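# Close all open drawers without disturbing the cabinets

## Task

Push every open drawer fully shut, keep each cabinet in its original spot, knock nothing over, and keep the robot from toppling or finishing in a tilted stance.

## Robot and tools

ROBOT. A Dexmate Vega: a wheeled base with two steering front wheels and a passive rear caster, a Z-folding torso (thigh, shank, chest), a head with a camera, and two seven-joint arms, each with a two-finger gripper and a wrist camera. Seen from above in its start posture it is 0.70 m long and 0.63 m wide (0.91 m with arms folded). Its front edge sits 0.35 m ahead of the base frame origin. It begins in the torso preset stand (hip 0.469, knee 1.617, waist 1.048). Other presets: stand_high 0.78, 1.57, 0.44; lean_20 0.52, 1.05, 0.18; lean_45 0.52, 1.05, -0.26; low_lean_45 0, 0, -0.79. The chest leans forward by knee - hip - waist. Fold the arms before going to low_lean_45. Arm fold, in key order shoulder_pitch, shoulder_yaw, upper_arm_roll, elbow, forearm_roll, wrist_pitch, wrist_yaw: left 1, 0.5, -0.6, -2.5, 0, -0.9, 0; right -1, -0.5, 0.6, -2.5, 0, 0.9, 0.

FRAMES. Base frame: origin on the floor beneath the turning point (0.185 m behind the front axle), x forward, y left, z up, metres. left_hand and right_hand are reported in it: a point between the fingers 0.033 m back from the closed tips; fingers point along the hand's z, close along its y, and the camera side (back) faces -x. Odometry frame = base frame at the start; base_odometry counts wheel turns only, so slip shows as travel. Headings in rad, positive left.

TOOL move. Every argument except cameras forms one action. An action holds base, joints, or both (optionally with speeds or min_time_s), or else target alone.
- base: an object with exactly one key, an offset from where the base last reported itself. translate_m: metres forward (+) or back, -2 to 2. strafe_m: metres left (+) or right, -2 to 2; heading may drift. rotate_rad: turn in place, counter-clockwise (+), -3.2 to 3.2. The front wheels first steer to the new direction (about 0.5 s, up to 1.1 s).
- joints: an object of absolute joint angles in rad, keyed by name, one key per joint, for any subset. Torso: torso_hip_rad 0 to 1.57, torso_knee_rad 0 to 3.141, torso_waist_rad -1.57 to 1.57 (named torso joints arrive together). Left arm: shoulder_pitch -3.041 to 3.041 (+ lowers), shoulder_yaw -0.423 to 1.523, upper_arm_roll ±3.041, elbow -3.041 to 0.214 (0 straight, negative bends up), forearm_roll ±3.041, wrist_pitch ±1.366 (+ tips down), wrist_yaw -1.348 to 1.087. Right arm mirrored: shoulder_pitch negative lowers, shoulder_yaw -1.523 to 0.423, wrist_pitch negative tips down, wrist_yaw -1.087 to 1.348. Grippers left_gripper_rad/right_gripper_rad 0 (closed) to 0.785, per-finger angle. Head: head_pan_rad ±2.792 (+ left), head_tilt_rad ±1.483, head_camera_tilt_rad -1.483 to 1.378 (+ down). Pan freely only with head_tilt_rad at or below 0 and head_camera_tilt_rad within -1.1 to 0.9.
- target: absolute pose for one hand in the base frame: side ("left"/"right"), x, y, z in metres (-3 to 3), pitch_deg (-30 to 95; 90 fingers down, 0 level), heading_deg (0 fingers forward, + counter-clockwise), optional roll_deg (default 0; + clockwise seen from behind the hand), headings and rolls -360 to 360, optional line_only (true: only a straight hand path is allowed). Checked against the robot only, not the scene. Moves straight up to 45 cm when possible, otherwise on an arc that can swing the elbow wide. If the status says short (part of ...), repeat the same target.
- speeds: per-motion top speed for this action: translate_m, strafe_m 0.04 to 0.3 m/s; rotate_rad 0.1 to 0.6 rad/s.
- min_time_s: 0.1 to 8 s, the minimum duration for arm and head motions.
- cameras: list from head_camera, left_wrist_camera, right_wrist_camera, all; omitted means all, [] means none.
A move with no action just reports state and images.

Other tools: wait(seconds 0 to 10, cameras); zoom_image(camera, region [x0,y0,x1,y1] pixels, at most 504x504); read_manual (licence text only); finished_scene(scene number) ends the scene for good.

RESULTS. move says done or the worst status. base_status, joint_status, left_hand_status, right_hand_status: done; off_target (resting off target, maybe still pushing); contact_stop (arm pushed near full torque ~0.6 s; the whole group, torso or one arm, then holds); contact_stop_at_<key>; time_out; not_followed (a self-collision check withheld arm targets); reached/short/refused for targets; limit_stop_at_motor_heat; unfinished. Base done within 0.005 m, 0.015 m sideways, 0.015 rad. A base time_out or a count near 0 means something blocked it or a wheel could not steer. base_tilt gives forward/right lean in degrees (about 2 degrees error). turned_by_wheels and turned_by_imu report rotation since the last result. Joint torques and motor temperatures are listed per arm in joint order. A refused call cancels later calls in that reply.

AVOID. The base does not stop on hitting furniture and may stay pressed there; bumps can shift it unseen, and moving a cabinet breaks the goal. Push drawers smoothly, not as slams. Nothing prevents tipping; a fallen robot stays down. Do not let the arms collide or press each other. Contact torque at a load limit (shoulders 142, upper_arm_roll/elbow 76, forearm/wrist 23.7 N m) causes a 10 s torque fault. Holding, stretching out or pushing against the unreachable heats motors (hot at 65 °C, shutoff at 80 °C). After any stop, back the arm away first. While you think, the simulation keeps running and the robot keeps its last command.

Each tool is called as a command line: name --argument value for each argument, lists and objects as JSON in quotes; but a table of rows of numbers goes row by row, as --pt "numbers of a row", without its own name.

## Session

move

Scene clock: 0.00 s.
Joint torques (N m): no reading
Motor temperatures (°C): left_arm=[27 30 30 30 34 38 35] | right_arm=[29 28 29 31 34 34 35]
base_odometry: x=+0.000 y=+0.000 heading=+0.000
turned_by_wheels: +0.000
turned_by_imu: +0.000
base_tilt: forward=+0.7 right=-0.1
base_status: not commanded
joint_positions: torso_hip_rad=+0.469 torso_knee_rad=+1.617 torso_waist_rad=+1.048 left_shoulder_pitch_rad=+2.211 left_shoulder_yaw_rad=-0.012 left_upper_arm_roll_rad=-0.018 left_elbow_rad=-1.096 left_forearm_roll_rad=+0.000 left_wrist_pitch_rad=-0.486 left_wrist_yaw_rad=+0.003 left_gripper_rad=+0.005 right_shoulder_pitch_rad=-2.205 right_shoulder_yaw_rad=+0.017 right_upper_arm_roll_rad=+0.000 right_elbow_rad=-1.113 right_forearm_roll_rad=+0.002 right_wrist_pitch_rad=+0.507 right_wrist_yaw_rad=+0.015 right_gripper_rad=+0.005 head_pan_rad=+0.000 head_tilt_rad=+0.000 head_camera_tilt_rad=+0.000
joint_status: not commanded
chest: x=-0.0111 y=+0.0000 z=+1.4155 quat_wxyz=(+0.999, +0.000, +0.050, +0.000) (m; base frame)
left_hand: x=+0.1837 y=+0.2377 z=+0.5981 quat_wxyz=(+0.408, -0.010, +0.913, +0.007) pitch_deg=+41.8 heading_deg=+1.6 roll_deg=+0.4 back=up (m; base frame)
right_hand: x=+0.2035 y=-0.2175 z=+0.6125 quat_wxyz=(+0.429, +0.006, +0.903, +0.010) pitch_deg=+39.2 heading_deg=+1.0 roll_deg=+1.7 back=up (m; base frame)
pictures: head_camera, left_wrist_camera, right_wrist_camera
Images, in order (width x height): head_camera 896x560, left_wrist_camera 672x420, right_wrist_camera 672x420.

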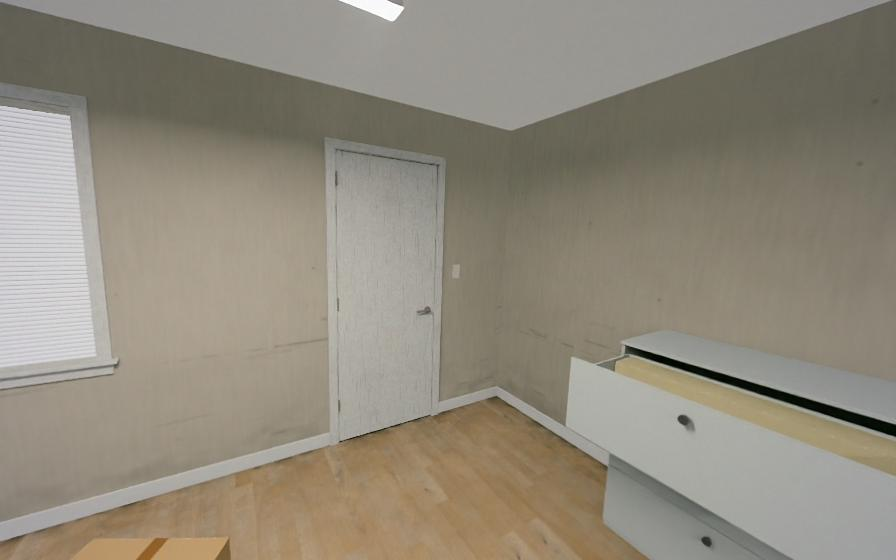

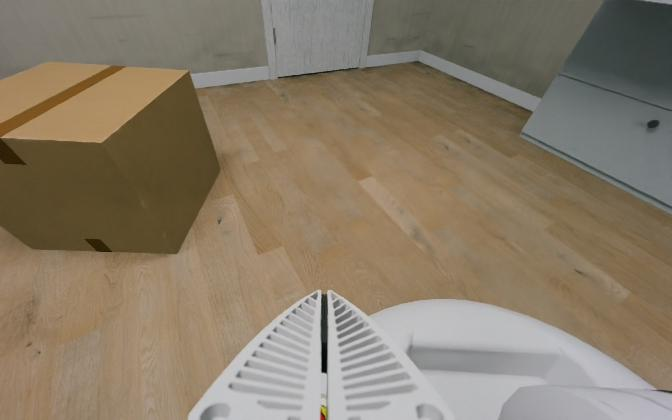

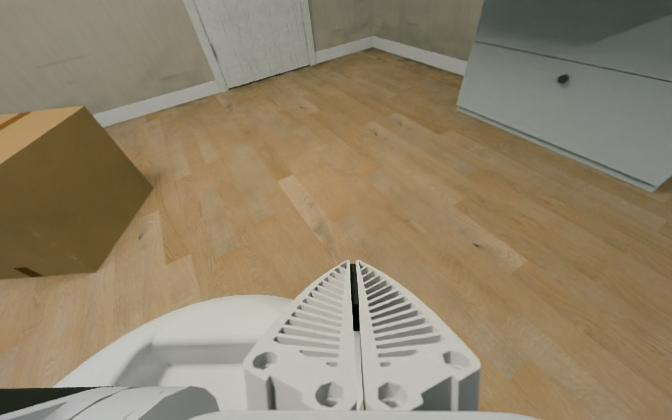

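Look around.

move --joints '{"head_pan_rad":-0.9,"head_camera_tilt_rad":0.3}' --cameras '["head_camera"]'

move --joints '{"head_pan_rad":-2.2}' --cameras '["head_camera"]'

move --joints '{"head_pan_rad":2.4}' --cameras '["head_camera"]'

move --joints '{"head_pan_rad":1.1}' --cameras '["head_camera"]'

Scene clock: 6.63 s.
Joint torques (N m): left_arm=[5.77 1.28 0.22 -4.05 0.41 -2.29 0.05] | right_arm=[-2.94 0.87 -0.64 -5.59 -0.14 2.25 0.23]
Motor temperatures (°C): left_arm=[27 30 30 30 34 38 35] | right_arm=[29 28 29 31 34 34 35]
move: done
base_odometry: x=+0.000 y=+0.000 heading=+0.000
turned_by_wheels: +0.000
turned_by_imu: +0.001
base_tilt: forward=+0.6 right=-0.1
base_status: not commanded
joint_positions: torso_hip_rad=+0.469 torso_knee_rad=+1.617 torso_waist_rad=+1.048 left_shoulder_pitch_rad=+2.211 left_shoulder_yaw_rad=-0.012 left_upper_arm_roll_rad=-0.018 left_elbow_rad=-1.096 left_forearm_roll_rad=+0.000 left_wrist_pitch_rad=-0.486 left_wrist_yaw_rad=+0.003 left_gripper_rad=+0.005 right_shoulder_pitch_rad=-2.205 right_shoulder_yaw_rad=+0.017 right_upper_arm_roll_rad=+0.000 right_elbow_rad=-1.113 right_forearm_roll_rad=+0.002 right_wrist_pitch_rad=+0.507 right_wrist_yaw_rad=+0.015 right_gripper_rad=+0.005 head_pan_rad=-0.900 head_tilt_rad=+0.000 head_camera_tilt_rad=+0.300
joint_status: all done
chest: x=-0.0111 y=+0.0000 z=+1.4155 quat_wxyz=(+0.999, +0.000, +0.050, +0.000) (m; base frame)
left_hand: x=+0.1837 y=+0.2377 z=+0.5981 quat_wxyz=(+0.408, -0.010, +0.913, +0.007) pitch_deg=+41.8 heading_deg=+1.6 roll_deg=+0.4 back=up (m; base frame)
right_hand: x=+0.2035 y=-0.2175 z=+0.6125 quat_wxyz=(+0.429, +0.006, +0.903, +0.010) pitch_deg=+39.2 heading_deg=+1.0 roll_deg=+1.7 back=up (m; base frame)
pictures: head_camera
Images, in order (width x height): head_camera 896x560.

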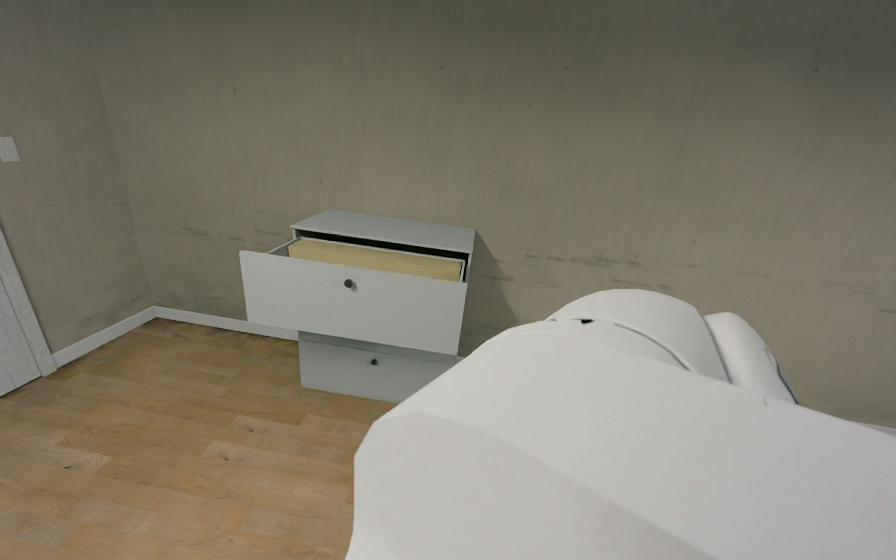

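Scene clock: 8.17 s.
Joint torques (N m): left_arm=[6.39 -2.14 0.9 -6.36 0.37 -1.66 0.02] | right_arm=[-2.43 0.88 -0.97 -5.14 -0.06 2.09 0.13]
Motor temperatures (°C): left_arm=[27 30 30 30 34 38 35] | right_arm=[29 28 29 31 34 34 35]
move: done
base_odometry: x=+0.000 y=+0.000 heading=+0.000
turned_by_wheels: +0.000
turned_by_imu: +0.000
base_tilt: forward=+0.6 right=-0.1
base_status: not commanded
joint_positions: torso_hip_rad=+0.469 torso_knee_rad=+1.617 torso_waist_rad=+1.048 left_shoulder_pitch_rad=+2.211 left_shoulder_yaw_rad=-0.012 left_upper_arm_roll_rad=-0.018 left_elbow_rad=-1.096 left_forearm_roll_rad=+0.000 left_wrist_pitch_rad=-0.486 left_wrist_yaw_rad=+0.003 left_gripper_rad=+0.005 right_shoulder_pitch_rad=-2.205 right_shoulder_yaw_rad=+0.017 right_upper_arm_roll_rad=+0.000 right_elbow_rad=-1.113 right_forearm_roll_rad=+0.002 right_wrist_pitch_rad=+0.507 right_wrist_yaw_rad=+0.015 right_gripper_rad=+0.005 head_pan_rad=-2.200 head_tilt_rad=+0.000 head_camera_tilt_rad=+0.300
joint_status: all done
chest: x=-0.0111 y=+0.0000 z=+1.4155 quat_wxyz=(+0.999, +0.000, +0.050, +0.000) (m; base frame)
left_hand: x=+0.1837 y=+0.2377 z=+0.5981 quat_wxyz=(+0.408, -0.010, +0.913, +0.007) pitch_deg=+41.8 heading_deg=+1.6 roll_deg=+0.4 back=up (m; base frame)
right_hand: x=+0.2035 y=-0.2175 z=+0.6125 quat_wxyz=(+0.429, +0.006, +0.903, +0.010) pitch_deg=+39.2 heading_deg=+1.0 roll_deg=+1.7 back=up (m; base frame)
pictures: head_camera
Images, in order (width x height): head_camera 896x560.

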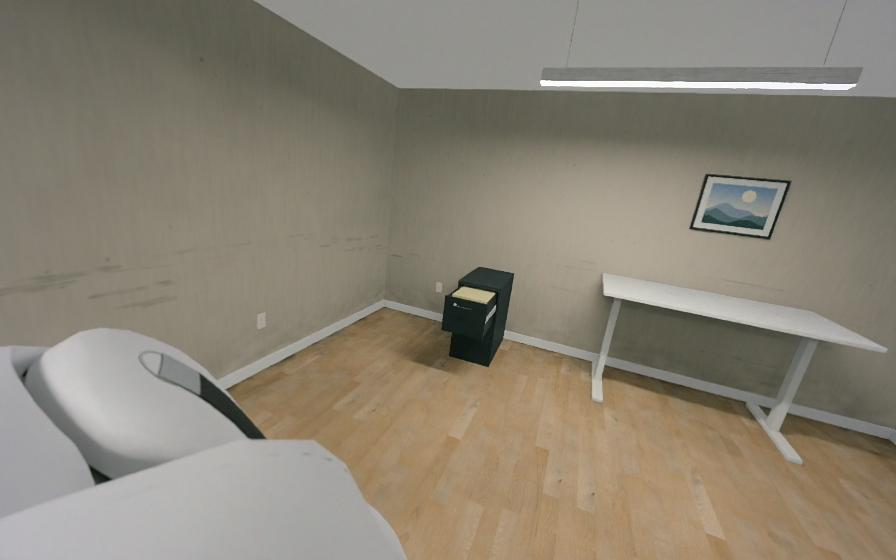

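Scene clock: 11.90 s.
Joint torques (N m): left_arm=[5 2.53 0.76 -5.48 0.45 -2.71 0.2] | right_arm=[-3.06 0.38 -0.74 -4.13 -0.09 1.79 0.1]
Motor temperatures (°C): left_arm=[27 30 30 30 34 38 35] | right_arm=[29 28 29 31 34 34 35]
move: done
base_odometry: x=+0.000 y=+0.000 heading=+0.000
turned_by_wheels: +0.000
turned_by_imu: +0.001
base_tilt: forward=+0.7 right=-0.1
base_status: not commanded
joint_positions: torso_hip_rad=+0.469 torso_knee_rad=+1.617 torso_waist_rad=+1.048 left_shoulder_pitch_rad=+2.211 left_shoulder_yaw_rad=-0.012 left_upper_arm_roll_rad=-0.018 left_elbow_rad=-1.096 left_forearm_roll_rad=+0.000 left_wrist_pitch_rad=-0.486 left_wrist_yaw_rad=+0.003 left_gripper_rad=+0.005 right_shoulder_pitch_rad=-2.205 right_shoulder_yaw_rad=+0.017 right_upper_arm_roll_rad=+0.000 right_elbow_rad=-1.113 right_forearm_roll_rad=+0.002 right_wrist_pitch_rad=+0.507 right_wrist_yaw_rad=+0.015 right_gripper_rad=+0.005 head_pan_rad=+2.400 head_tilt_rad=+0.000 head_camera_tilt_rad=+0.300
joint_status: all done
chest: x=-0.0111 y=+0.0000 z=+1.4155 quat_wxyz=(+0.999, +0.000, +0.050, +0.000) (m; base frame)
left_hand: x=+0.1837 y=+0.2377 z=+0.5981 quat_wxyz=(+0.408, -0.010, +0.913, +0.007) pitch_deg=+41.8 heading_deg=+1.6 roll_deg=+0.4 back=up (m; base frame)
right_hand: x=+0.2035 y=-0.2175 z=+0.6125 quat_wxyz=(+0.429, +0.006, +0.903, +0.010) pitch_deg=+39.2 heading_deg=+1.0 roll_deg=+1.7 back=up (m; base frame)
pictures: head_camera
Images, in order (width x height): head_camera 896x560.

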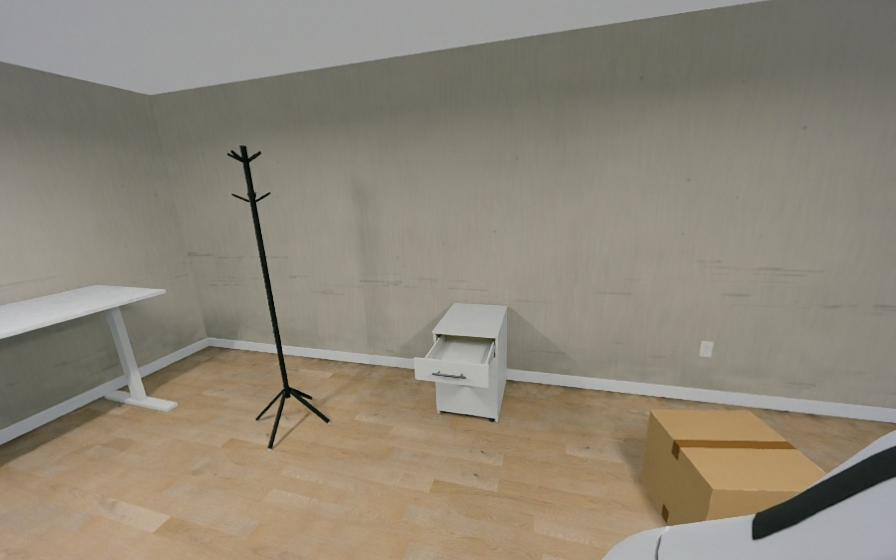

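Scene clock: 13.43 s.
Joint torques (N m): left_arm=[5.21 -0.09 1.85 -5.1 0.13 -2.13 -0.06] | right_arm=[-2.94 -0.15 -0.52 -5.32 -0.02 2.65 0.2]
Motor temperatures (°C): left_arm=[27 30 30 30 34 38 35] | right_arm=[29 28 29 31 34 34 35]
move: done
base_odometry: x=+0.000 y=+0.000 heading=+0.000
turned_by_wheels: +0.000
turned_by_imu: +0.000
base_tilt: forward=+0.6 right=-0.1
base_status: not commanded
joint_positions: torso_hip_rad=+0.469 torso_knee_rad=+1.617 torso_waist_rad=+1.048 left_shoulder_pitch_rad=+2.211 left_shoulder_yaw_rad=-0.012 left_upper_arm_roll_rad=-0.018 left_elbow_rad=-1.096 left_forearm_roll_rad=+0.000 left_wrist_pitch_rad=-0.486 left_wrist_yaw_rad=+0.003 left_gripper_rad=+0.005 right_shoulder_pitch_rad=-2.205 right_shoulder_yaw_rad=+0.017 right_upper_arm_roll_rad=+0.000 right_elbow_rad=-1.113 right_forearm_roll_rad=+0.002 right_wrist_pitch_rad=+0.507 right_wrist_yaw_rad=+0.015 right_gripper_rad=+0.005 head_pan_rad=+1.100 head_tilt_rad=+0.000 head_camera_tilt_rad=+0.300
joint_status: all done
chest: x=-0.0111 y=+0.0000 z=+1.4155 quat_wxyz=(+0.999, +0.000, +0.050, +0.000) (m; base frame)
left_hand: x=+0.1837 y=+0.2377 z=+0.5981 quat_wxyz=(+0.408, -0.010, +0.913, +0.007) pitch_deg=+41.8 heading_deg=+1.6 roll_deg=+0.4 back=up (m; base frame)
right_hand: x=+0.2035 y=-0.2175 z=+0.6125 quat_wxyz=(+0.429, +0.006, +0.903, +0.010) pitch_deg=+39.2 heading_deg=+1.0 roll_deg=+1.7 back=up (m; base frame)
pictures: head_camera
Images, in order (width x height): head_camera 896x560.

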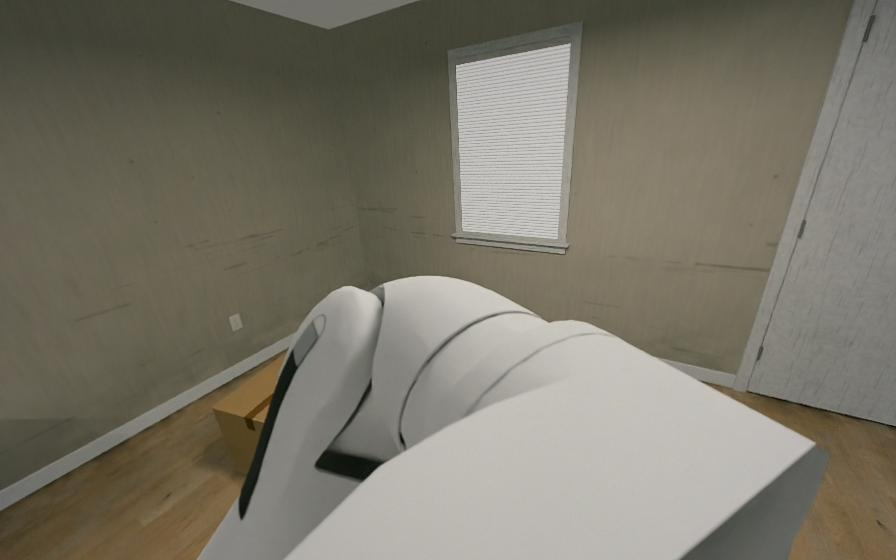

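move --base '{"rotate_rad":-1.1}' --joints '{"head_pan_rad":0,"head_camera_tilt_rad":0.4}'

Scene clock: 31.13 s.
Joint torques (N m): left_arm=[5.61 -1.32 0.02 -7.36 0 -1.23 -0.25] | right_arm=[-3.25 0.11 -0.57 -3.4 -0.13 2.53 0.12]
Motor temperatures (°C): left_arm=[27 30 30 30 34 38 35] | right_arm=[29 28 29 31 34 35 35]
move: done
base_odometry: x=+0.001 y=+0.000 heading=-1.102
turned_by_wheels: -1.102
turned_by_imu: -1.079
base_tilt: forward=+0.7 right=-0.1
base_status: done
joint_positions: torso_hip_rad=+0.469 torso_knee_rad=+1.617 torso_waist_rad=+1.048 left_shoulder_pitch_rad=+2.211 left_shoulder_yaw_rad=-0.012 left_upper_arm_roll_rad=-0.018 left_elbow_rad=-1.096 left_forearm_roll_rad=+0.000 left_wrist_pitch_rad=-0.486 left_wrist_yaw_rad=+0.003 left_gripper_rad=+0.005 right_shoulder_pitch_rad=-2.205 right_shoulder_yaw_rad=+0.017 right_upper_arm_roll_rad=+0.000 right_elbow_rad=-1.113 right_forearm_roll_rad=+0.002 right_wrist_pitch_rad=+0.507 right_wrist_yaw_rad=+0.015 right_gripper_rad=+0.005 head_pan_rad=+0.000 head_tilt_rad=+0.000 head_camera_tilt_rad=+0.400
joint_status: all done
chest: x=-0.0111 y=+0.0000 z=+1.4155 quat_wxyz=(+0.999, +0.000, +0.050, +0.000) (m; base frame)
left_hand: x=+0.1837 y=+0.2377 z=+0.5981 quat_wxyz=(+0.408, -0.010, +0.913, +0.007) pitch_deg=+41.8 heading_deg=+1.6 roll_deg=+0.4 back=up (m; base frame)
right_hand: x=+0.2035 y=-0.2175 z=+0.6125 quat_wxyz=(+0.429, +0.006, +0.903, +0.010) pitch_deg=+39.2 heading_deg=+1.0 roll_deg=+1.7 back=up (m; base frame)
pictures: head_camera, left_wrist_camera, right_wrist_camera
Images, in order (width x height): head_camera 896x560, left_wrist_camera 672x420, right_wrist_camera 672x420.

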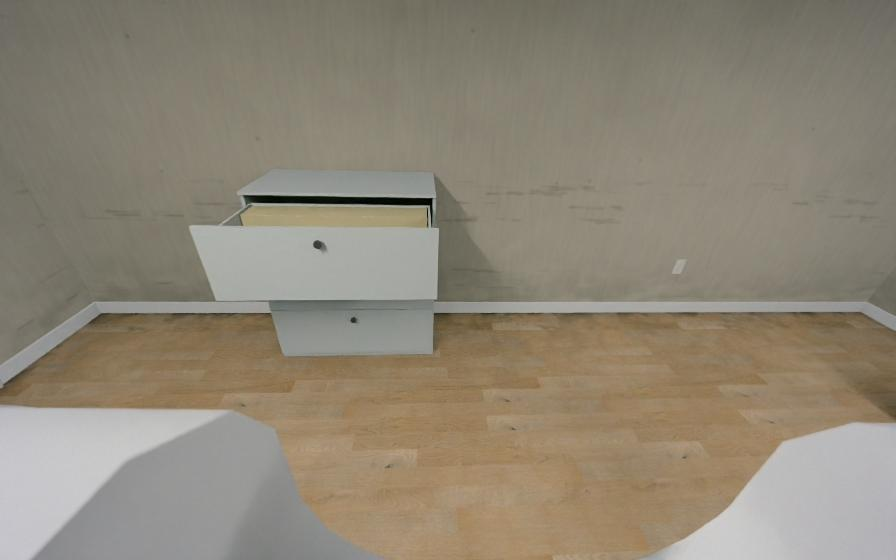

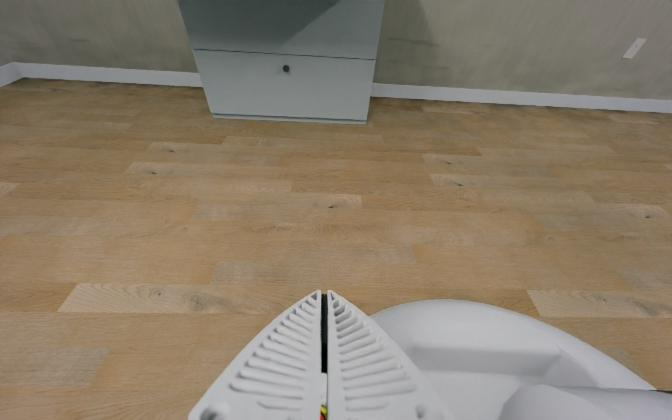

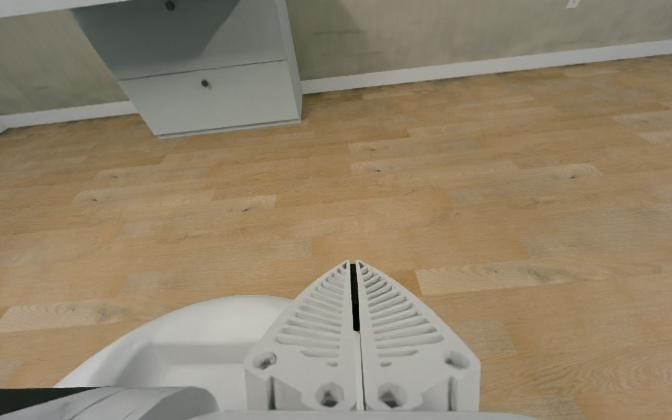

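move --base '{"translate_m":0.3}' --cameras '[]'

move --base '{"strafe_m":0.55}'

Scene clock: 44.17 s.
Joint torques (N m): left_arm=[6.12 -1.43 -1.9 -6.08 -0.01 -2.68 0.28] | right_arm=[-2.32 0.19 -0.87 -4.5 -0.05 1.7 0.17]
Motor temperatures (°C): left_arm=[27 30 30 30 34 38 35] | right_arm=[29 28 29 31 34 35 35]
move: done
base_odometry: x=+0.138 y=-0.267 heading=-1.102
turned_by_wheels: -0.001
turned_by_imu: +0.000
base_tilt: forward=+0.6 right=+0.0
base_status: done
joint_positions: torso_hip_rad=+0.469 torso_knee_rad=+1.617 torso_waist_rad=+1.048 left_shoulder_pitch_rad=+2.211 left_shoulder_yaw_rad=-0.012 left_upper_arm_roll_rad=-0.018 left_elbow_rad=-1.096 left_forearm_roll_rad=+0.000 left_wrist_pitch_rad=-0.486 left_wrist_yaw_rad=+0.003 left_gripper_rad=+0.005 right_shoulder_pitch_rad=-2.205 right_shoulder_yaw_rad=+0.017 right_upper_arm_roll_rad=+0.000 right_elbow_rad=-1.113 right_forearm_roll_rad=+0.002 right_wrist_pitch_rad=+0.507 right_wrist_yaw_rad=+0.015 right_gripper_rad=+0.005 head_pan_rad=+0.000 head_tilt_rad=+0.000 head_camera_tilt_rad=+0.400
joint_status: not commanded
chest: x=-0.0110 y=+0.0000 z=+1.4155 quat_wxyz=(+0.999, +0.000, +0.050, +0.000) (m; base frame)
left_hand: x=+0.1837 y=+0.2377 z=+0.5981 quat_wxyz=(+0.408, -0.010, +0.913, +0.007) pitch_deg=+41.8 heading_deg=+1.6 roll_deg=+0.4 back=up (m; base frame)
right_hand: x=+0.2035 y=-0.2175 z=+0.6124 quat_wxyz=(+0.429, +0.006, +0.903, +0.010) pitch_deg=+39.2 heading_deg=+1.0 roll_deg=+1.7 back=up (m; base frame)
pictures: none
No camera images: "cameras" was empty.

Scene clock: 48.63 s.
Joint torques (N m): left_arm=[4.82 1.28 0.29 -6.09 0.65 -2.19 0.1] | right_arm=[-3.15 1.22 -0.72 -4.26 -0.04 2.48 0.08]
Motor temperatures (°C): left_arm=[27 30 30 30 34 38 35] | right_arm=[29 28 29 31 34 35 35]
move: done
base_odometry: x=+0.627 y=-0.017 heading=-1.099
turned_by_wheels: +0.004
turned_by_imu: -0.004
base_tilt: forward=+0.6 right=-0.1
base_status: done
joint_positions: torso_hip_rad=+0.469 torso_knee_rad=+1.617 torso_waist_rad=+1.048 left_shoulder_pitch_rad=+2.211 left_shoulder_yaw_rad=-0.012 left_upper_arm_roll_rad=-0.018 left_elbow_rad=-1.096 left_forearm_roll_rad=+0.000 left_wrist_pitch_rad=-0.486 left_wrist_yaw_rad=+0.003 left_gripper_rad=+0.005 right_shoulder_pitch_rad=-2.205 right_shoulder_yaw_rad=+0.017 right_upper_arm_roll_rad=+0.000 right_elbow_rad=-1.113 right_forearm_roll_rad=+0.002 right_wrist_pitch_rad=+0.507 right_wrist_yaw_rad=+0.015 right_gripper_rad=+0.005 head_pan_rad=+0.000 head_tilt_rad=+0.000 head_camera_tilt_rad=+0.400
joint_status: not commanded
chest: x=-0.0110 y=+0.0000 z=+1.4155 quat_wxyz=(+0.999, +0.000, +0.050, +0.000) (m; base frame)
left_hand: x=+0.1837 y=+0.2377 z=+0.5981 quat_wxyz=(+0.408, -0.010, +0.913, +0.007) pitch_deg=+41.8 heading_deg=+1.6 roll_deg=+0.4 back=up (m; base frame)
right_hand: x=+0.2035 y=-0.2175 z=+0.6124 quat_wxyz=(+0.429, +0.006, +0.903, +0.010) pitch_deg=+39.2 heading_deg=+1.0 roll_deg=+1.7 back=up (m; base frame)
pictures: head_camera, left_wrist_camera, right_wrist_camera
Images, in order (width x height): head_camera 896x560, left_wrist_camera 672x420, right_wrist_camera 672x420.

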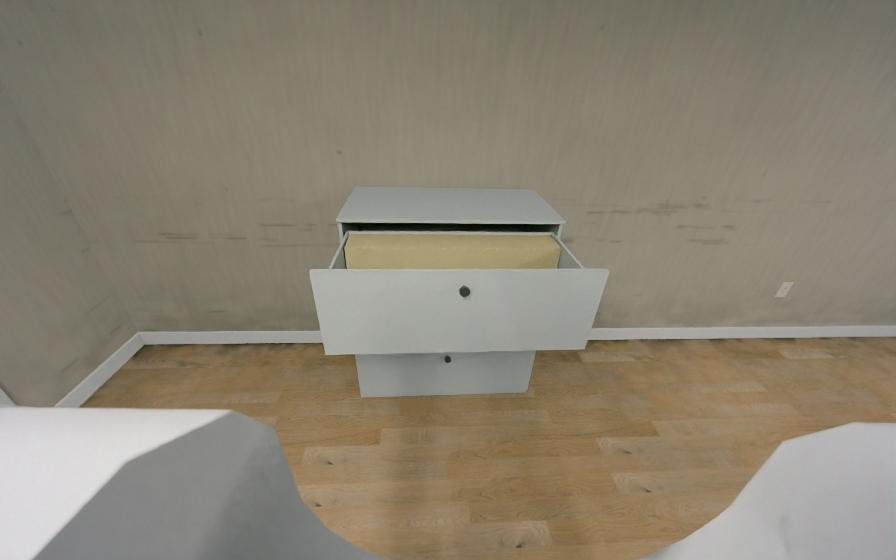

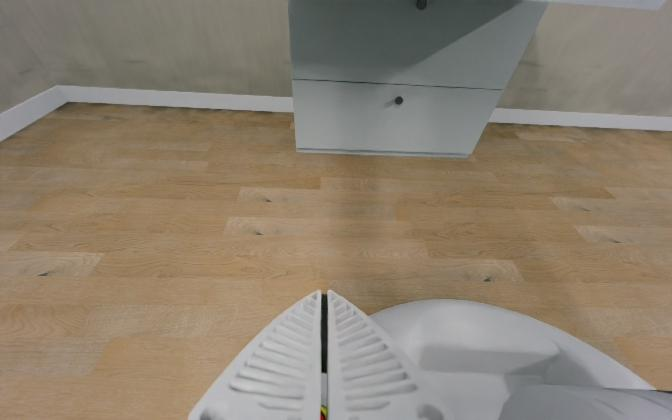

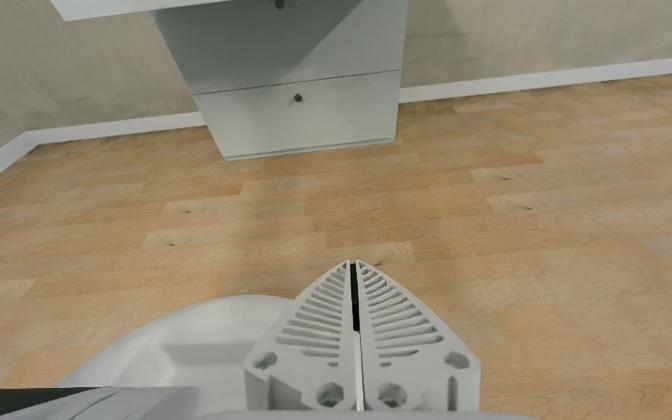

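move --target '{"side":"left","x":0.7,"y":0.2,"z":0.85,"pitch_deg":0,"heading_deg":0}' --cameras '[]'

move --target '{"side":"right","x":0.7,"y":-0.2,"z":0.85,"pitch_deg":0,"heading_deg":0}'

Scene clock: 61.70 s.
Joint torques (N m): left_arm=[7.15 0.29 0 -7.05 -0.46 -2.44 -0.01] | right_arm=[-2.86 0.91 -0.61 -4.26 -0.04 2.14 0.19]
Motor temperatures (°C): left_arm=[27 30 30 30 34 38 35] | right_arm=[29 28 29 31 34 35 35]
move: refused
base_odometry: x=+0.627 y=-0.017 heading=-1.099
turned_by_wheels: +0.000
turned_by_imu: +0.001
base_tilt: forward=+0.7 right=-0.1
base_status: not commanded
joint_positions: torso_hip_rad=+0.469 torso_knee_rad=+1.617 torso_waist_rad=+1.048 left_shoulder_pitch_rad=+2.211 left_shoulder_yaw_rad=-0.012 left_upper_arm_roll_rad=-0.018 left_elbow_rad=-1.096 left_forearm_roll_rad=+0.000 left_wrist_pitch_rad=-0.486 left_wrist_yaw_rad=+0.003 left_gripper_rad=+0.005 right_shoulder_pitch_rad=-2.205 right_shoulder_yaw_rad=+0.017 right_upper_arm_roll_rad=+0.000 right_elbow_rad=-1.113 right_forearm_roll_rad=+0.002 right_wrist_pitch_rad=+0.507 right_wrist_yaw_rad=+0.015 right_gripper_rad=+0.005 head_pan_rad=+0.000 head_tilt_rad=+0.000 head_camera_tilt_rad=+0.400
joint_status: not commanded
chest: x=-0.0110 y=+0.0000 z=+1.4155 quat_wxyz=(+0.999, +0.000, +0.050, +0.000) (m; base frame)
left_hand: x=+0.1837 y=+0.2377 z=+0.5981 quat_wxyz=(+0.408, -0.010, +0.913, +0.007) pitch_deg=+41.8 heading_deg=+1.6 roll_deg=+0.4 back=up (m; base frame)
left_hand_status: refused: no posture of the arm gets there (out of reach): the closest leaves the hand 4.2 cm and 1 deg from the pose. Nothing moved.
right_hand: x=+0.2035 y=-0.2175 z=+0.6124 quat_wxyz=(+0.429, +0.006, +0.903, +0.010) pitch_deg=+39.2 heading_deg=+1.0 roll_deg=+1.7 back=up (m; base frame)
pictures: none
No camera images: "cameras" was empty.

not run: a stop came earlier in this reply.

move --target '{"side":"left","x":0.6,"y":0.2,"z":0.87,"pitch_deg":0,"heading_deg":0}' --cameras '[]'

move --target '{"side":"right","x":0.6,"y":-0.2,"z":0.87,"pitch_deg":0,"heading_deg":0}'

Scene clock: 65.80 s.
Joint torques (N m): left_arm=[4.57 -0.73 0.72 -5.57 -0.19 -2.09 0.54] | right_arm=[-3.59 0.48 -0.87 -4.34 -0.02 2.25 0.08]
Motor temperatures (°C): left_arm=[27 30 30 30 34 38 35] | right_arm=[29 28 29 31 34 35 35]
move: refused
base_odometry: x=+0.627 y=-0.017 heading=-1.099
turned_by_wheels: +0.000
turned_by_imu: +0.001
base_tilt: forward=+0.7 right=-0.1
base_status: not commanded
joint_positions: torso_hip_rad=+0.469 torso_knee_rad=+1.617 torso_waist_rad=+1.048 left_shoulder_pitch_rad=+2.211 left_shoulder_yaw_rad=-0.012 left_upper_arm_roll_rad=-0.018 left_elbow_rad=-1.096 left_forearm_roll_rad=+0.000 left_wrist_pitch_rad=-0.486 left_wrist_yaw_rad=+0.003 left_gripper_rad=+0.005 right_shoulder_pitch_rad=-2.205 right_shoulder_yaw_rad=+0.017 right_upper_arm_roll_rad=+0.000 right_elbow_rad=-1.113 right_forearm_roll_rad=+0.002 right_wrist_pitch_rad=+0.507 right_wrist_yaw_rad=+0.015 right_gripper_rad=+0.005 head_pan_rad=+0.000 head_tilt_rad=+0.000 head_camera_tilt_rad=+0.400
joint_status: not commanded
chest: x=-0.0110 y=+0.0000 z=+1.4155 quat_wxyz=(+0.999, +0.000, +0.050, +0.000) (m; base frame)
left_hand: x=+0.1837 y=+0.2377 z=+0.5981 quat_wxyz=(+0.408, -0.010, +0.913, +0.007) pitch_deg=+41.8 heading_deg=+1.6 roll_deg=+0.4 back=up (m; base frame)
left_hand_status: refused: neither the straight line nor an arc passes: the way is over 45 cm, too long for a line; the best arc brings the left forearm within 1.9 cm of the chest (limit 2.0). Nothing moved.
right_hand: x=+0.2035 y=-0.2175 z=+0.6124 quat_wxyz=(+0.429, +0.006, +0.903, +0.010) pitch_deg=+39.2 heading_deg=+1.0 roll_deg=+1.7 back=up (m; base frame)
pictures: none
No camera images: "cameras" was empty.

not run: a stop came earlier in this reply.

move --target '{"side":"left","x":0.4,"y":0.27,"z":0.75,"pitch_deg":20,"heading_deg":0}' --cameras '[]'

move --target '{"side":"left","x":0.6,"y":0.2,"z":0.87,"pitch_deg":0,"heading_deg":0}' --cameras '[]'

move --target '{"side":"right","x":0.4,"y":-0.27,"z":0.75,"pitch_deg":20,"heading_deg":0}' --cameras '[]'

move --target '{"side":"right","x":0.6,"y":-0.2,"z":0.87,"pitch_deg":0,"heading_deg":0}'

Scene clock: 73.60 s.
Joint torques (N m): left_arm=[-1.12 -0.28 -3.26 -9.35 -0.39 -2.97 -0.21] | right_arm=[-2.79 0.22 -0.56 -4.98 -0.09 1.41 0.08]
Motor temperatures (°C): left_arm=[27 30 30 30 34 38 35] | right_arm=[29 28 29 31 34 35 35]
move: done
base_odometry: x=+0.627 y=-0.017 heading=-1.099
turned_by_wheels: +0.000
turned_by_imu: +0.001
base_tilt: forward=+0.6 right=-0.1
base_status: not commanded
joint_positions: torso_hip_rad=+0.469 torso_knee_rad=+1.617 torso_waist_rad=+1.048 left_shoulder_pitch_rad=+2.069 left_shoulder_yaw_rad=+0.045 left_upper_arm_roll_rad=-0.056 left_elbow_rad=-1.316 left_forearm_roll_rad=-0.065 left_wrist_pitch_rad=-0.488 left_wrist_yaw_rad=-0.074 left_gripper_rad=+0.005 right_shoulder_pitch_rad=-2.205 right_shoulder_yaw_rad=+0.017 right_upper_arm_roll_rad=+0.000 right_elbow_rad=-1.113 right_forearm_roll_rad=+0.002 right_wrist_pitch_rad=+0.507 right_wrist_yaw_rad=+0.015 right_gripper_rad=+0.005 head_pan_rad=+0.000 head_tilt_rad=+0.000 head_camera_tilt_rad=+0.400
joint_status: not commanded
chest: x=-0.0110 y=+0.0000 z=+1.4155 quat_wxyz=(+0.999, +0.000, +0.050, +0.000) (m; base frame)
left_hand: x=+0.3938 y=+0.2690 z=+0.7443 quat_wxyz=(+0.568, +0.000, +0.823, +0.000) pitch_deg=+20.7 heading_deg=+0.1 roll_deg=+0.0 back=up (m; base frame)
left_hand_status: reached (straight line, planned for 1.3 s): 8 mm and 0.7 deg off.
right_hand: x=+0.2035 y=-0.2175 z=+0.6124 quat_wxyz=(+0.429, +0.006, +0.903, +0.010) pitch_deg=+39.2 heading_deg=+1.0 roll_deg=+1.7 back=up (m; base frame)
pictures: none
No camera images: "cameras" was empty.

Scene clock: 77.37 s.
Joint torques (N m): left_arm=[-12.57 1.67 1.1 -9.27 -0.04 -3.28 0.07] | right_arm=[-2.9 1.46 -0.86 -4.37 0.03 1.77 0.11]
Motor temperatures (°C): left_arm=[27 30 30 30 34 38 35] | right_arm=[29 28 29 31 34 35 35]
move: done
base_odometry: x=+0.627 y=-0.017 heading=-1.099
turned_by_wheels: +0.000
turned_by_imu: +0.001
base_tilt: forward=+0.7 right=-0.1
base_status: not commanded
joint_positions: torso_hip_rad=+0.469 torso_knee_rad=+1.617 torso_waist_rad=+1.048 left_shoulder_pitch_rad=+1.487 left_shoulder_yaw_rad=+0.156 left_upper_arm_roll_rad=+0.412 left_elbow_rad=-0.800 left_forearm_roll_rad=-0.208 left_wrist_pitch_rad=-0.835 left_wrist_yaw_rad=+0.262 left_gripper_rad=+0.005 right_shoulder_pitch_rad=-2.205 right_shoulder_yaw_rad=+0.017 right_upper_arm_roll_rad=+0.000 right_elbow_rad=-1.113 right_forearm_roll_rad=+0.002 right_wrist_pitch_rad=+0.507 right_wrist_yaw_rad=+0.015 right_gripper_rad=+0.005 head_pan_rad=+0.000 head_tilt_rad=+0.000 head_camera_tilt_rad=+0.400
joint_status: not commanded
chest: x=-0.0110 y=+0.0000 z=+1.4155 quat_wxyz=(+0.999, +0.000, +0.050, +0.000) (m; base frame)
left_hand: x=+0.5982 y=+0.1998 z=+0.8681 quat_wxyz=(+0.706, +0.000, +0.709, -0.001) pitch_deg=+0.2 heading_deg=+0.0 roll_deg=-0.1 back=up (m; base frame)
left_hand_status: reached (checked arc [the straight line was blocked], planned for 2.2 s): 3 mm and 0.2 deg off.
right_hand: x=+0.2035 y=-0.2175 z=+0.6124 quat_wxyz=(+0.429, +0.006, +0.903, +0.010) pitch_deg=+39.2 heading_deg=+1.0 roll_deg=+1.7 back=up (m; base frame)
pictures: none
No camera images: "cameras" was empty.

Scene clock: 79.87 s.
Joint torques (N m): left_arm=[-12.03 1.85 0.63 -9.25 -0.42 -3.77 0.78] | right_arm=[7.84 -2.75 4.39 -10.18 0.66 2.2 0.18]
Motor temperatures (°C): left_arm=[27 30 30 30 34 38 35] | right_arm=[29 28 29 31 34 35 35]
move: done
base_odometry: x=+0.627 y=-0.017 heading=-1.099
turned_by_wheels: +0.000
turned_by_imu: +0.000
base_tilt: forward=+0.7 right=-0.1
base_status: not commanded
joint_positions: torso_hip_rad=+0.469 torso_knee_rad=+1.617 torso_waist_rad=+1.048 left_shoulder_pitch_rad=+1.481 left_shoulder_yaw_rad=+0.157 left_upper_arm_roll_rad=+0.417 left_elbow_rad=-0.795 left_forearm_roll_rad=-0.210 left_wrist_pitch_rad=-0.838 left_wrist_yaw_rad=+0.266 left_gripper_rad=+0.005 right_shoulder_pitch_rad=-2.069 right_shoulder_yaw_rad=-0.044 right_upper_arm_roll_rad=+0.055 right_elbow_rad=-1.316 right_forearm_roll_rad=+0.065 right_wrist_pitch_rad=+0.489 right_wrist_yaw_rad=+0.074 right_gripper_rad=+0.005 head_pan_rad=+0.000 head_tilt_rad=+0.000 head_camera_tilt_rad=+0.400
joint_status: not commanded
chest: x=-0.0110 y=+0.0000 z=+1.4155 quat_wxyz=(+0.999, +0.000, +0.050, +0.000) (m; base frame)
left_hand: x=+0.5998 y=+0.2000 z=+0.8697 quat_wxyz=(+0.707, +0.000, +0.707, +0.000) pitch_deg=+0.0 heading_deg=+0.0 roll_deg=+0.0 back=up (m; base frame)
right_hand: x=+0.3937 y=-0.2682 z=+0.7443 quat_wxyz=(+0.569, +0.000, +0.823, +0.000) pitch_deg=+20.7 heading_deg=+0.0 roll_deg=+0.1 back=up (m; base frame)
right_hand_status: reached (straight line, planned for 1.2 s): 9 mm and 0.7 deg off.
pictures: none
No camera images: "cameras" was empty.

Scene clock: 83.73 s.
Joint torques (N m): left_arm=[-12.68 2.43 2.35 -8.83 0.64 -3.96 0.57] | right_arm=[17.22 0.1 -1.46 -3.68 -0.08 2.66 -0.02]
Motor temperatures (°C): left_arm=[27 30 30 30 34 38 35] | right_arm=[29 28 29 31 34 35 35]
move: done
base_odometry: x=+0.627 y=-0.017 heading=-1.099
turned_by_wheels: +0.000
turned_by_imu: +0.001
base_tilt: forward=+0.7 right=-0.1
base_status: not commanded
joint_positions: torso_hip_rad=+0.469 torso_knee_rad=+1.617 torso_waist_rad=+1.048 left_shoulder_pitch_rad=+1.481 left_shoulder_yaw_rad=+0.157 left_upper_arm_roll_rad=+0.417 left_elbow_rad=-0.794 left_forearm_roll_rad=-0.210 left_wrist_pitch_rad=-0.838 left_wrist_yaw_rad=+0.266 left_gripper_rad=+0.005 right_shoulder_pitch_rad=-1.455 right_shoulder_yaw_rad=-0.221 right_upper_arm_roll_rad=-0.560 right_elbow_rad=-0.799 right_forearm_roll_rad=+0.305 right_wrist_pitch_rad=+0.852 right_wrist_yaw_rad=-0.335 right_gripper_rad=+0.005 head_pan_rad=+0.000 head_tilt_rad=+0.000 head_camera_tilt_rad=+0.400
joint_status: not commanded
chest: x=-0.0110 y=+0.0000 z=+1.4155 quat_wxyz=(+0.999, +0.000, +0.050, +0.000) (m; base frame)
left_hand: x=+0.5998 y=+0.2000 z=+0.8698 quat_wxyz=(+0.707, +0.000, +0.707, +0.000) pitch_deg=+0.0 heading_deg=+0.0 roll_deg=+0.0 back=up (m; base frame)
right_hand: x=+0.5982 y=-0.1994 z=+0.8682 quat_wxyz=(+0.706, +0.000, +0.709, +0.001) pitch_deg=+0.2 heading_deg=+0.0 roll_deg=+0.1 back=up (m; base frame)
right_hand_status: reached (checked arc [the straight line was blocked], planned for 2.3 s): 3 mm and 0.3 deg off.
pictures: head_camera, left_wrist_camera, right_wrist_camera
Images, in order (width x height): head_camera 896x560, left_wrist_camera 672x420, right_wrist_camera 672x420.

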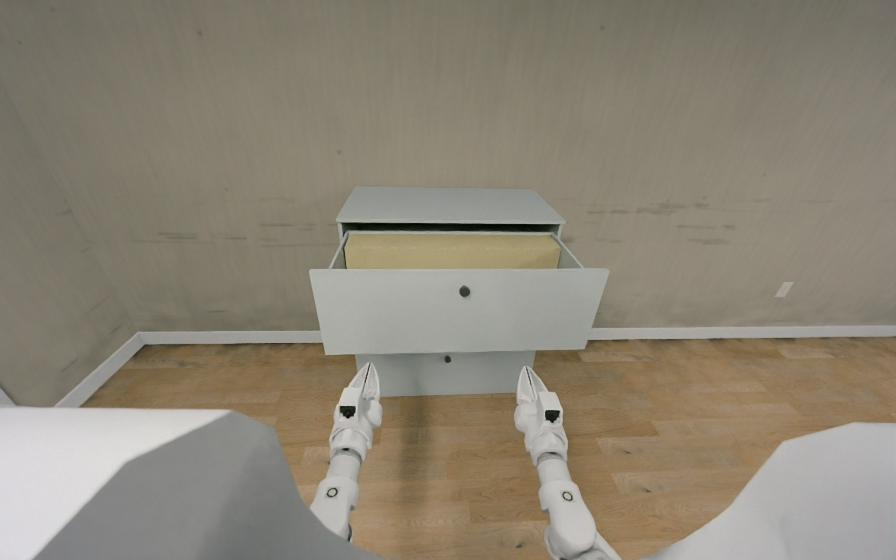

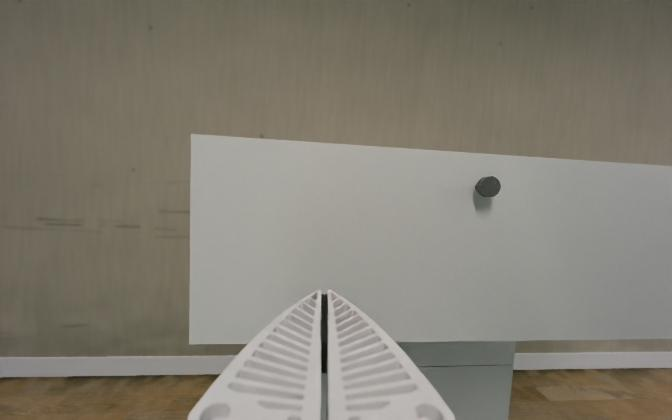

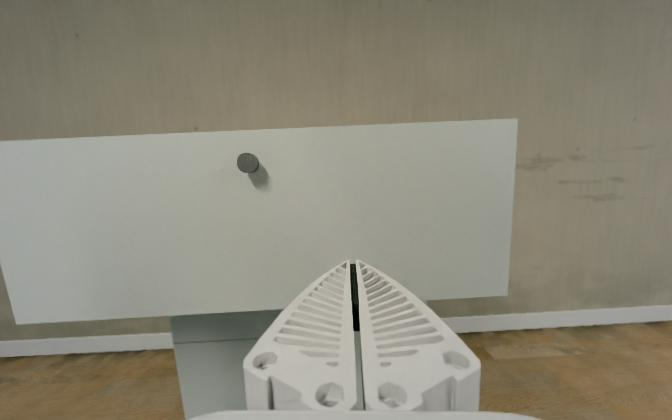

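move --base '{"rotate_rad":0.08}' --cameras '[]'

move --base '{"strafe_m":-0.1}' --cameras '[]'

move --base '{"translate_m":0.22}'

Scene clock: 91.33 s.
Joint torques (N m): left_arm=[-11.61 0.45 1.2 -9.92 0.55 -3.2 0.28] | right_arm=[14.4 -2.32 -1.94 -5.64 -0.27 3.25 -0.06]
Motor temperatures (°C): left_arm=[27 30 30 30 34 38 35] | right_arm=[29 28 29 31 34 35 35]
move: done
base_odometry: x=+0.627 y=-0.017 heading=-1.019
turned_by_wheels: +0.080
turned_by_imu: +0.079
base_tilt: forward=+0.7 right=-0.2
base_status: done
joint_positions: torso_hip_rad=+0.469 torso_knee_rad=+1.617 torso_waist_rad=+1.048 left_shoulder_pitch_rad=+1.481 left_shoulder_yaw_rad=+0.157 left_upper_arm_roll_rad=+0.417 left_elbow_rad=-0.794 left_forearm_roll_rad=-0.210 left_wrist_pitch_rad=-0.838 left_wrist_yaw_rad=+0.266 left_gripper_rad=+0.005 right_shoulder_pitch_rad=-1.449 right_shoulder_yaw_rad=-0.223 right_upper_arm_roll_rad=-0.566 right_elbow_rad=-0.794 right_forearm_roll_rad=+0.307 right_wrist_pitch_rad=+0.855 right_wrist_yaw_rad=-0.339 right_gripper_rad=+0.005 head_pan_rad=+0.000 head_tilt_rad=+0.000 head_camera_tilt_rad=+0.400
joint_status: not commanded
chest: x=-0.0110 y=+0.0000 z=+1.4155 quat_wxyz=(+0.999, +0.000, +0.050, +0.000) (m; base frame)
left_hand: x=+0.5999 y=+0.2000 z=+0.8698 quat_wxyz=(+0.707, +0.000, +0.707, +0.000) pitch_deg=+0.0 heading_deg=+0.0 roll_deg=+0.0 back=up (m; base frame)
right_hand: x=+0.5998 y=-0.2001 z=+0.8697 quat_wxyz=(+0.707, +0.000, +0.707, +0.000) pitch_deg=+0.0 heading_deg=+0.0 roll_deg=+0.0 back=up (m; base frame)
pictures: none
No camera images: "cameras" was empty.

Scene clock: 93.57 s.
Joint torques (N m): left_arm=[-9.91 -0.05 1.56 -8.54 0.1 -2.24 0.58] | right_arm=[15.91 -2.16 -1.51 -5.79 -0.37 3.04 -0.06]
Motor temperatures (°C): left_arm=[27 30 30 30 34 38 35] | right_arm=[29 28 29 31 34 35 35]
move: done
base_odometry: x=+0.542 y=-0.070 heading=-1.020
turned_by_wheels: -0.002
turned_by_imu: -0.001
base_tilt: forward=+0.7 right=-0.1
base_status: done
joint_positions: torso_hip_rad=+0.469 torso_knee_rad=+1.617 torso_waist_rad=+1.048 left_shoulder_pitch_rad=+1.481 left_shoulder_yaw_rad=+0.157 left_upper_arm_roll_rad=+0.417 left_elbow_rad=-0.794 left_forearm_roll_rad=-0.210 left_wrist_pitch_rad=-0.838 left_wrist_yaw_rad=+0.266 left_gripper_rad=+0.005 right_shoulder_pitch_rad=-1.449 right_shoulder_yaw_rad=-0.223 right_upper_arm_roll_rad=-0.566 right_elbow_rad=-0.794 right_forearm_roll_rad=+0.307 right_wrist_pitch_rad=+0.855 right_wrist_yaw_rad=-0.339 right_gripper_rad=+0.005 head_pan_rad=+0.000 head_tilt_rad=+0.000 head_camera_tilt_rad=+0.400
joint_status: not commanded
chest: x=-0.0110 y=+0.0000 z=+1.4155 quat_wxyz=(+0.999, +0.000, +0.050, +0.000) (m; base frame)
left_hand: x=+0.5999 y=+0.2000 z=+0.8698 quat_wxyz=(+0.707, +0.000, +0.707, +0.000) pitch_deg=+0.0 heading_deg=+0.0 roll_deg=+0.0 back=up (m; base frame)
right_hand: x=+0.5998 y=-0.2001 z=+0.8697 quat_wxyz=(+0.707, +0.000, +0.707, +0.000) pitch_deg=+0.0 heading_deg=+0.0 roll_deg=+0.0 back=up (m; base frame)
pictures: none
No camera images: "cameras" was empty.

Scene clock: 96.50 s.
Joint torques (N m): left_arm=[-8.15 3.59 2.08 -8.73 0.85 -2.78 -0.08] | right_arm=[14.29 -0.18 -1.22 -4.38 -0.38 2.89 0.1]
Motor temperatures (°C): left_arm=[27 30 30 30 34 38 35] | right_arm=[30 28 29 31 34 35 35]
move: done
base_odometry: x=+0.658 y=-0.257 heading=-1.020
turned_by_wheels: +0.000
turned_by_imu: +0.000
base_tilt: forward=+0.7 right=-0.1
base_status: done
joint_positions: torso_hip_rad=+0.469 torso_knee_rad=+1.617 torso_waist_rad=+1.048 left_shoulder_pitch_rad=+1.481 left_shoulder_yaw_rad=+0.157 left_upper_arm_roll_rad=+0.417 left_elbow_rad=-0.794 left_forearm_roll_rad=-0.210 left_wrist_pitch_rad=-0.838 left_wrist_yaw_rad=+0.266 left_gripper_rad=+0.005 right_shoulder_pitch_rad=-1.449 right_shoulder_yaw_rad=-0.223 right_upper_arm_roll_rad=-0.566 right_elbow_rad=-0.794 right_forearm_roll_rad=+0.307 right_wrist_pitch_rad=+0.855 right_wrist_yaw_rad=-0.339 right_gripper_rad=+0.005 head_pan_rad=+0.000 head_tilt_rad=+0.000 head_camera_tilt_rad=+0.400
joint_status: not commanded
chest: x=-0.0110 y=+0.0000 z=+1.4155 quat_wxyz=(+0.999, +0.000, +0.050, +0.000) (m; base frame)
left_hand: x=+0.5999 y=+0.2000 z=+0.8697 quat_wxyz=(+0.707, +0.000, +0.707, +0.000) pitch_deg=+0.0 heading_deg=+0.0 roll_deg=+0.0 back=up (m; base frame)
right_hand: x=+0.5998 y=-0.2001 z=+0.8697 quat_wxyz=(+0.707, +0.000, +0.707, +0.000) pitch_deg=+0.0 heading_deg=+0.0 roll_deg=+0.0 back=up (m; base frame)
pictures: head_camera, left_wrist_camera, right_wrist_camera
Images, in order (width x height): head_camera 896x560, left_wrist_camera 672x420, right_wrist_camera 672x420.

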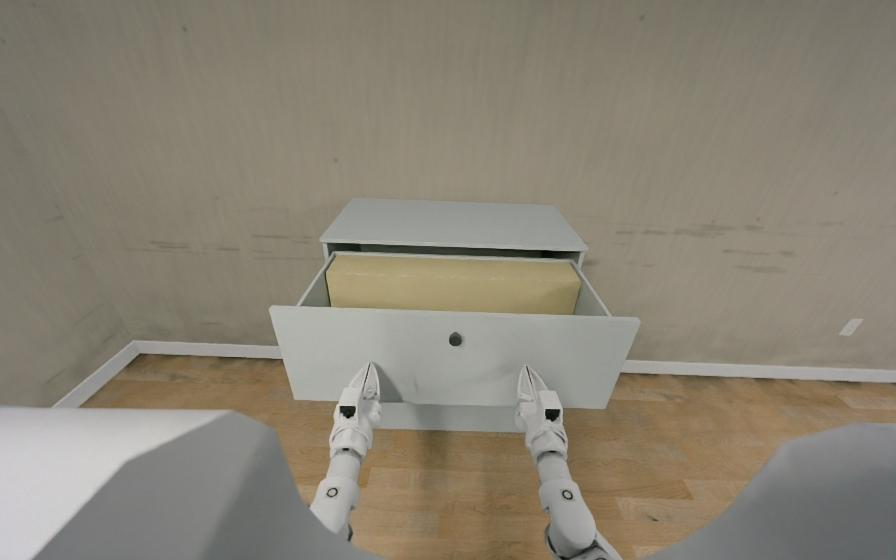

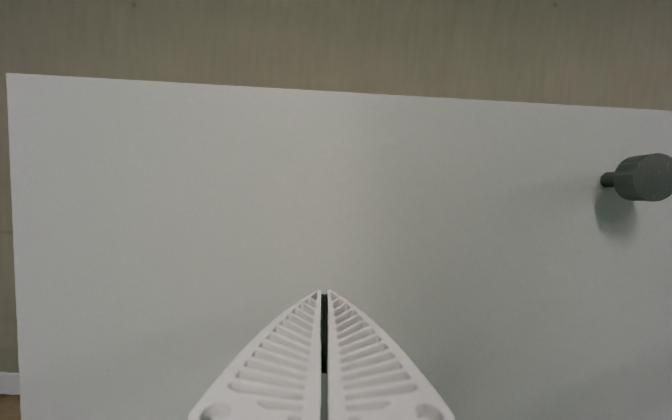

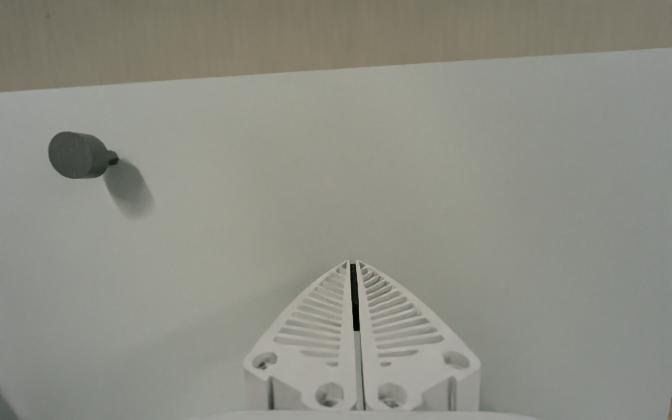

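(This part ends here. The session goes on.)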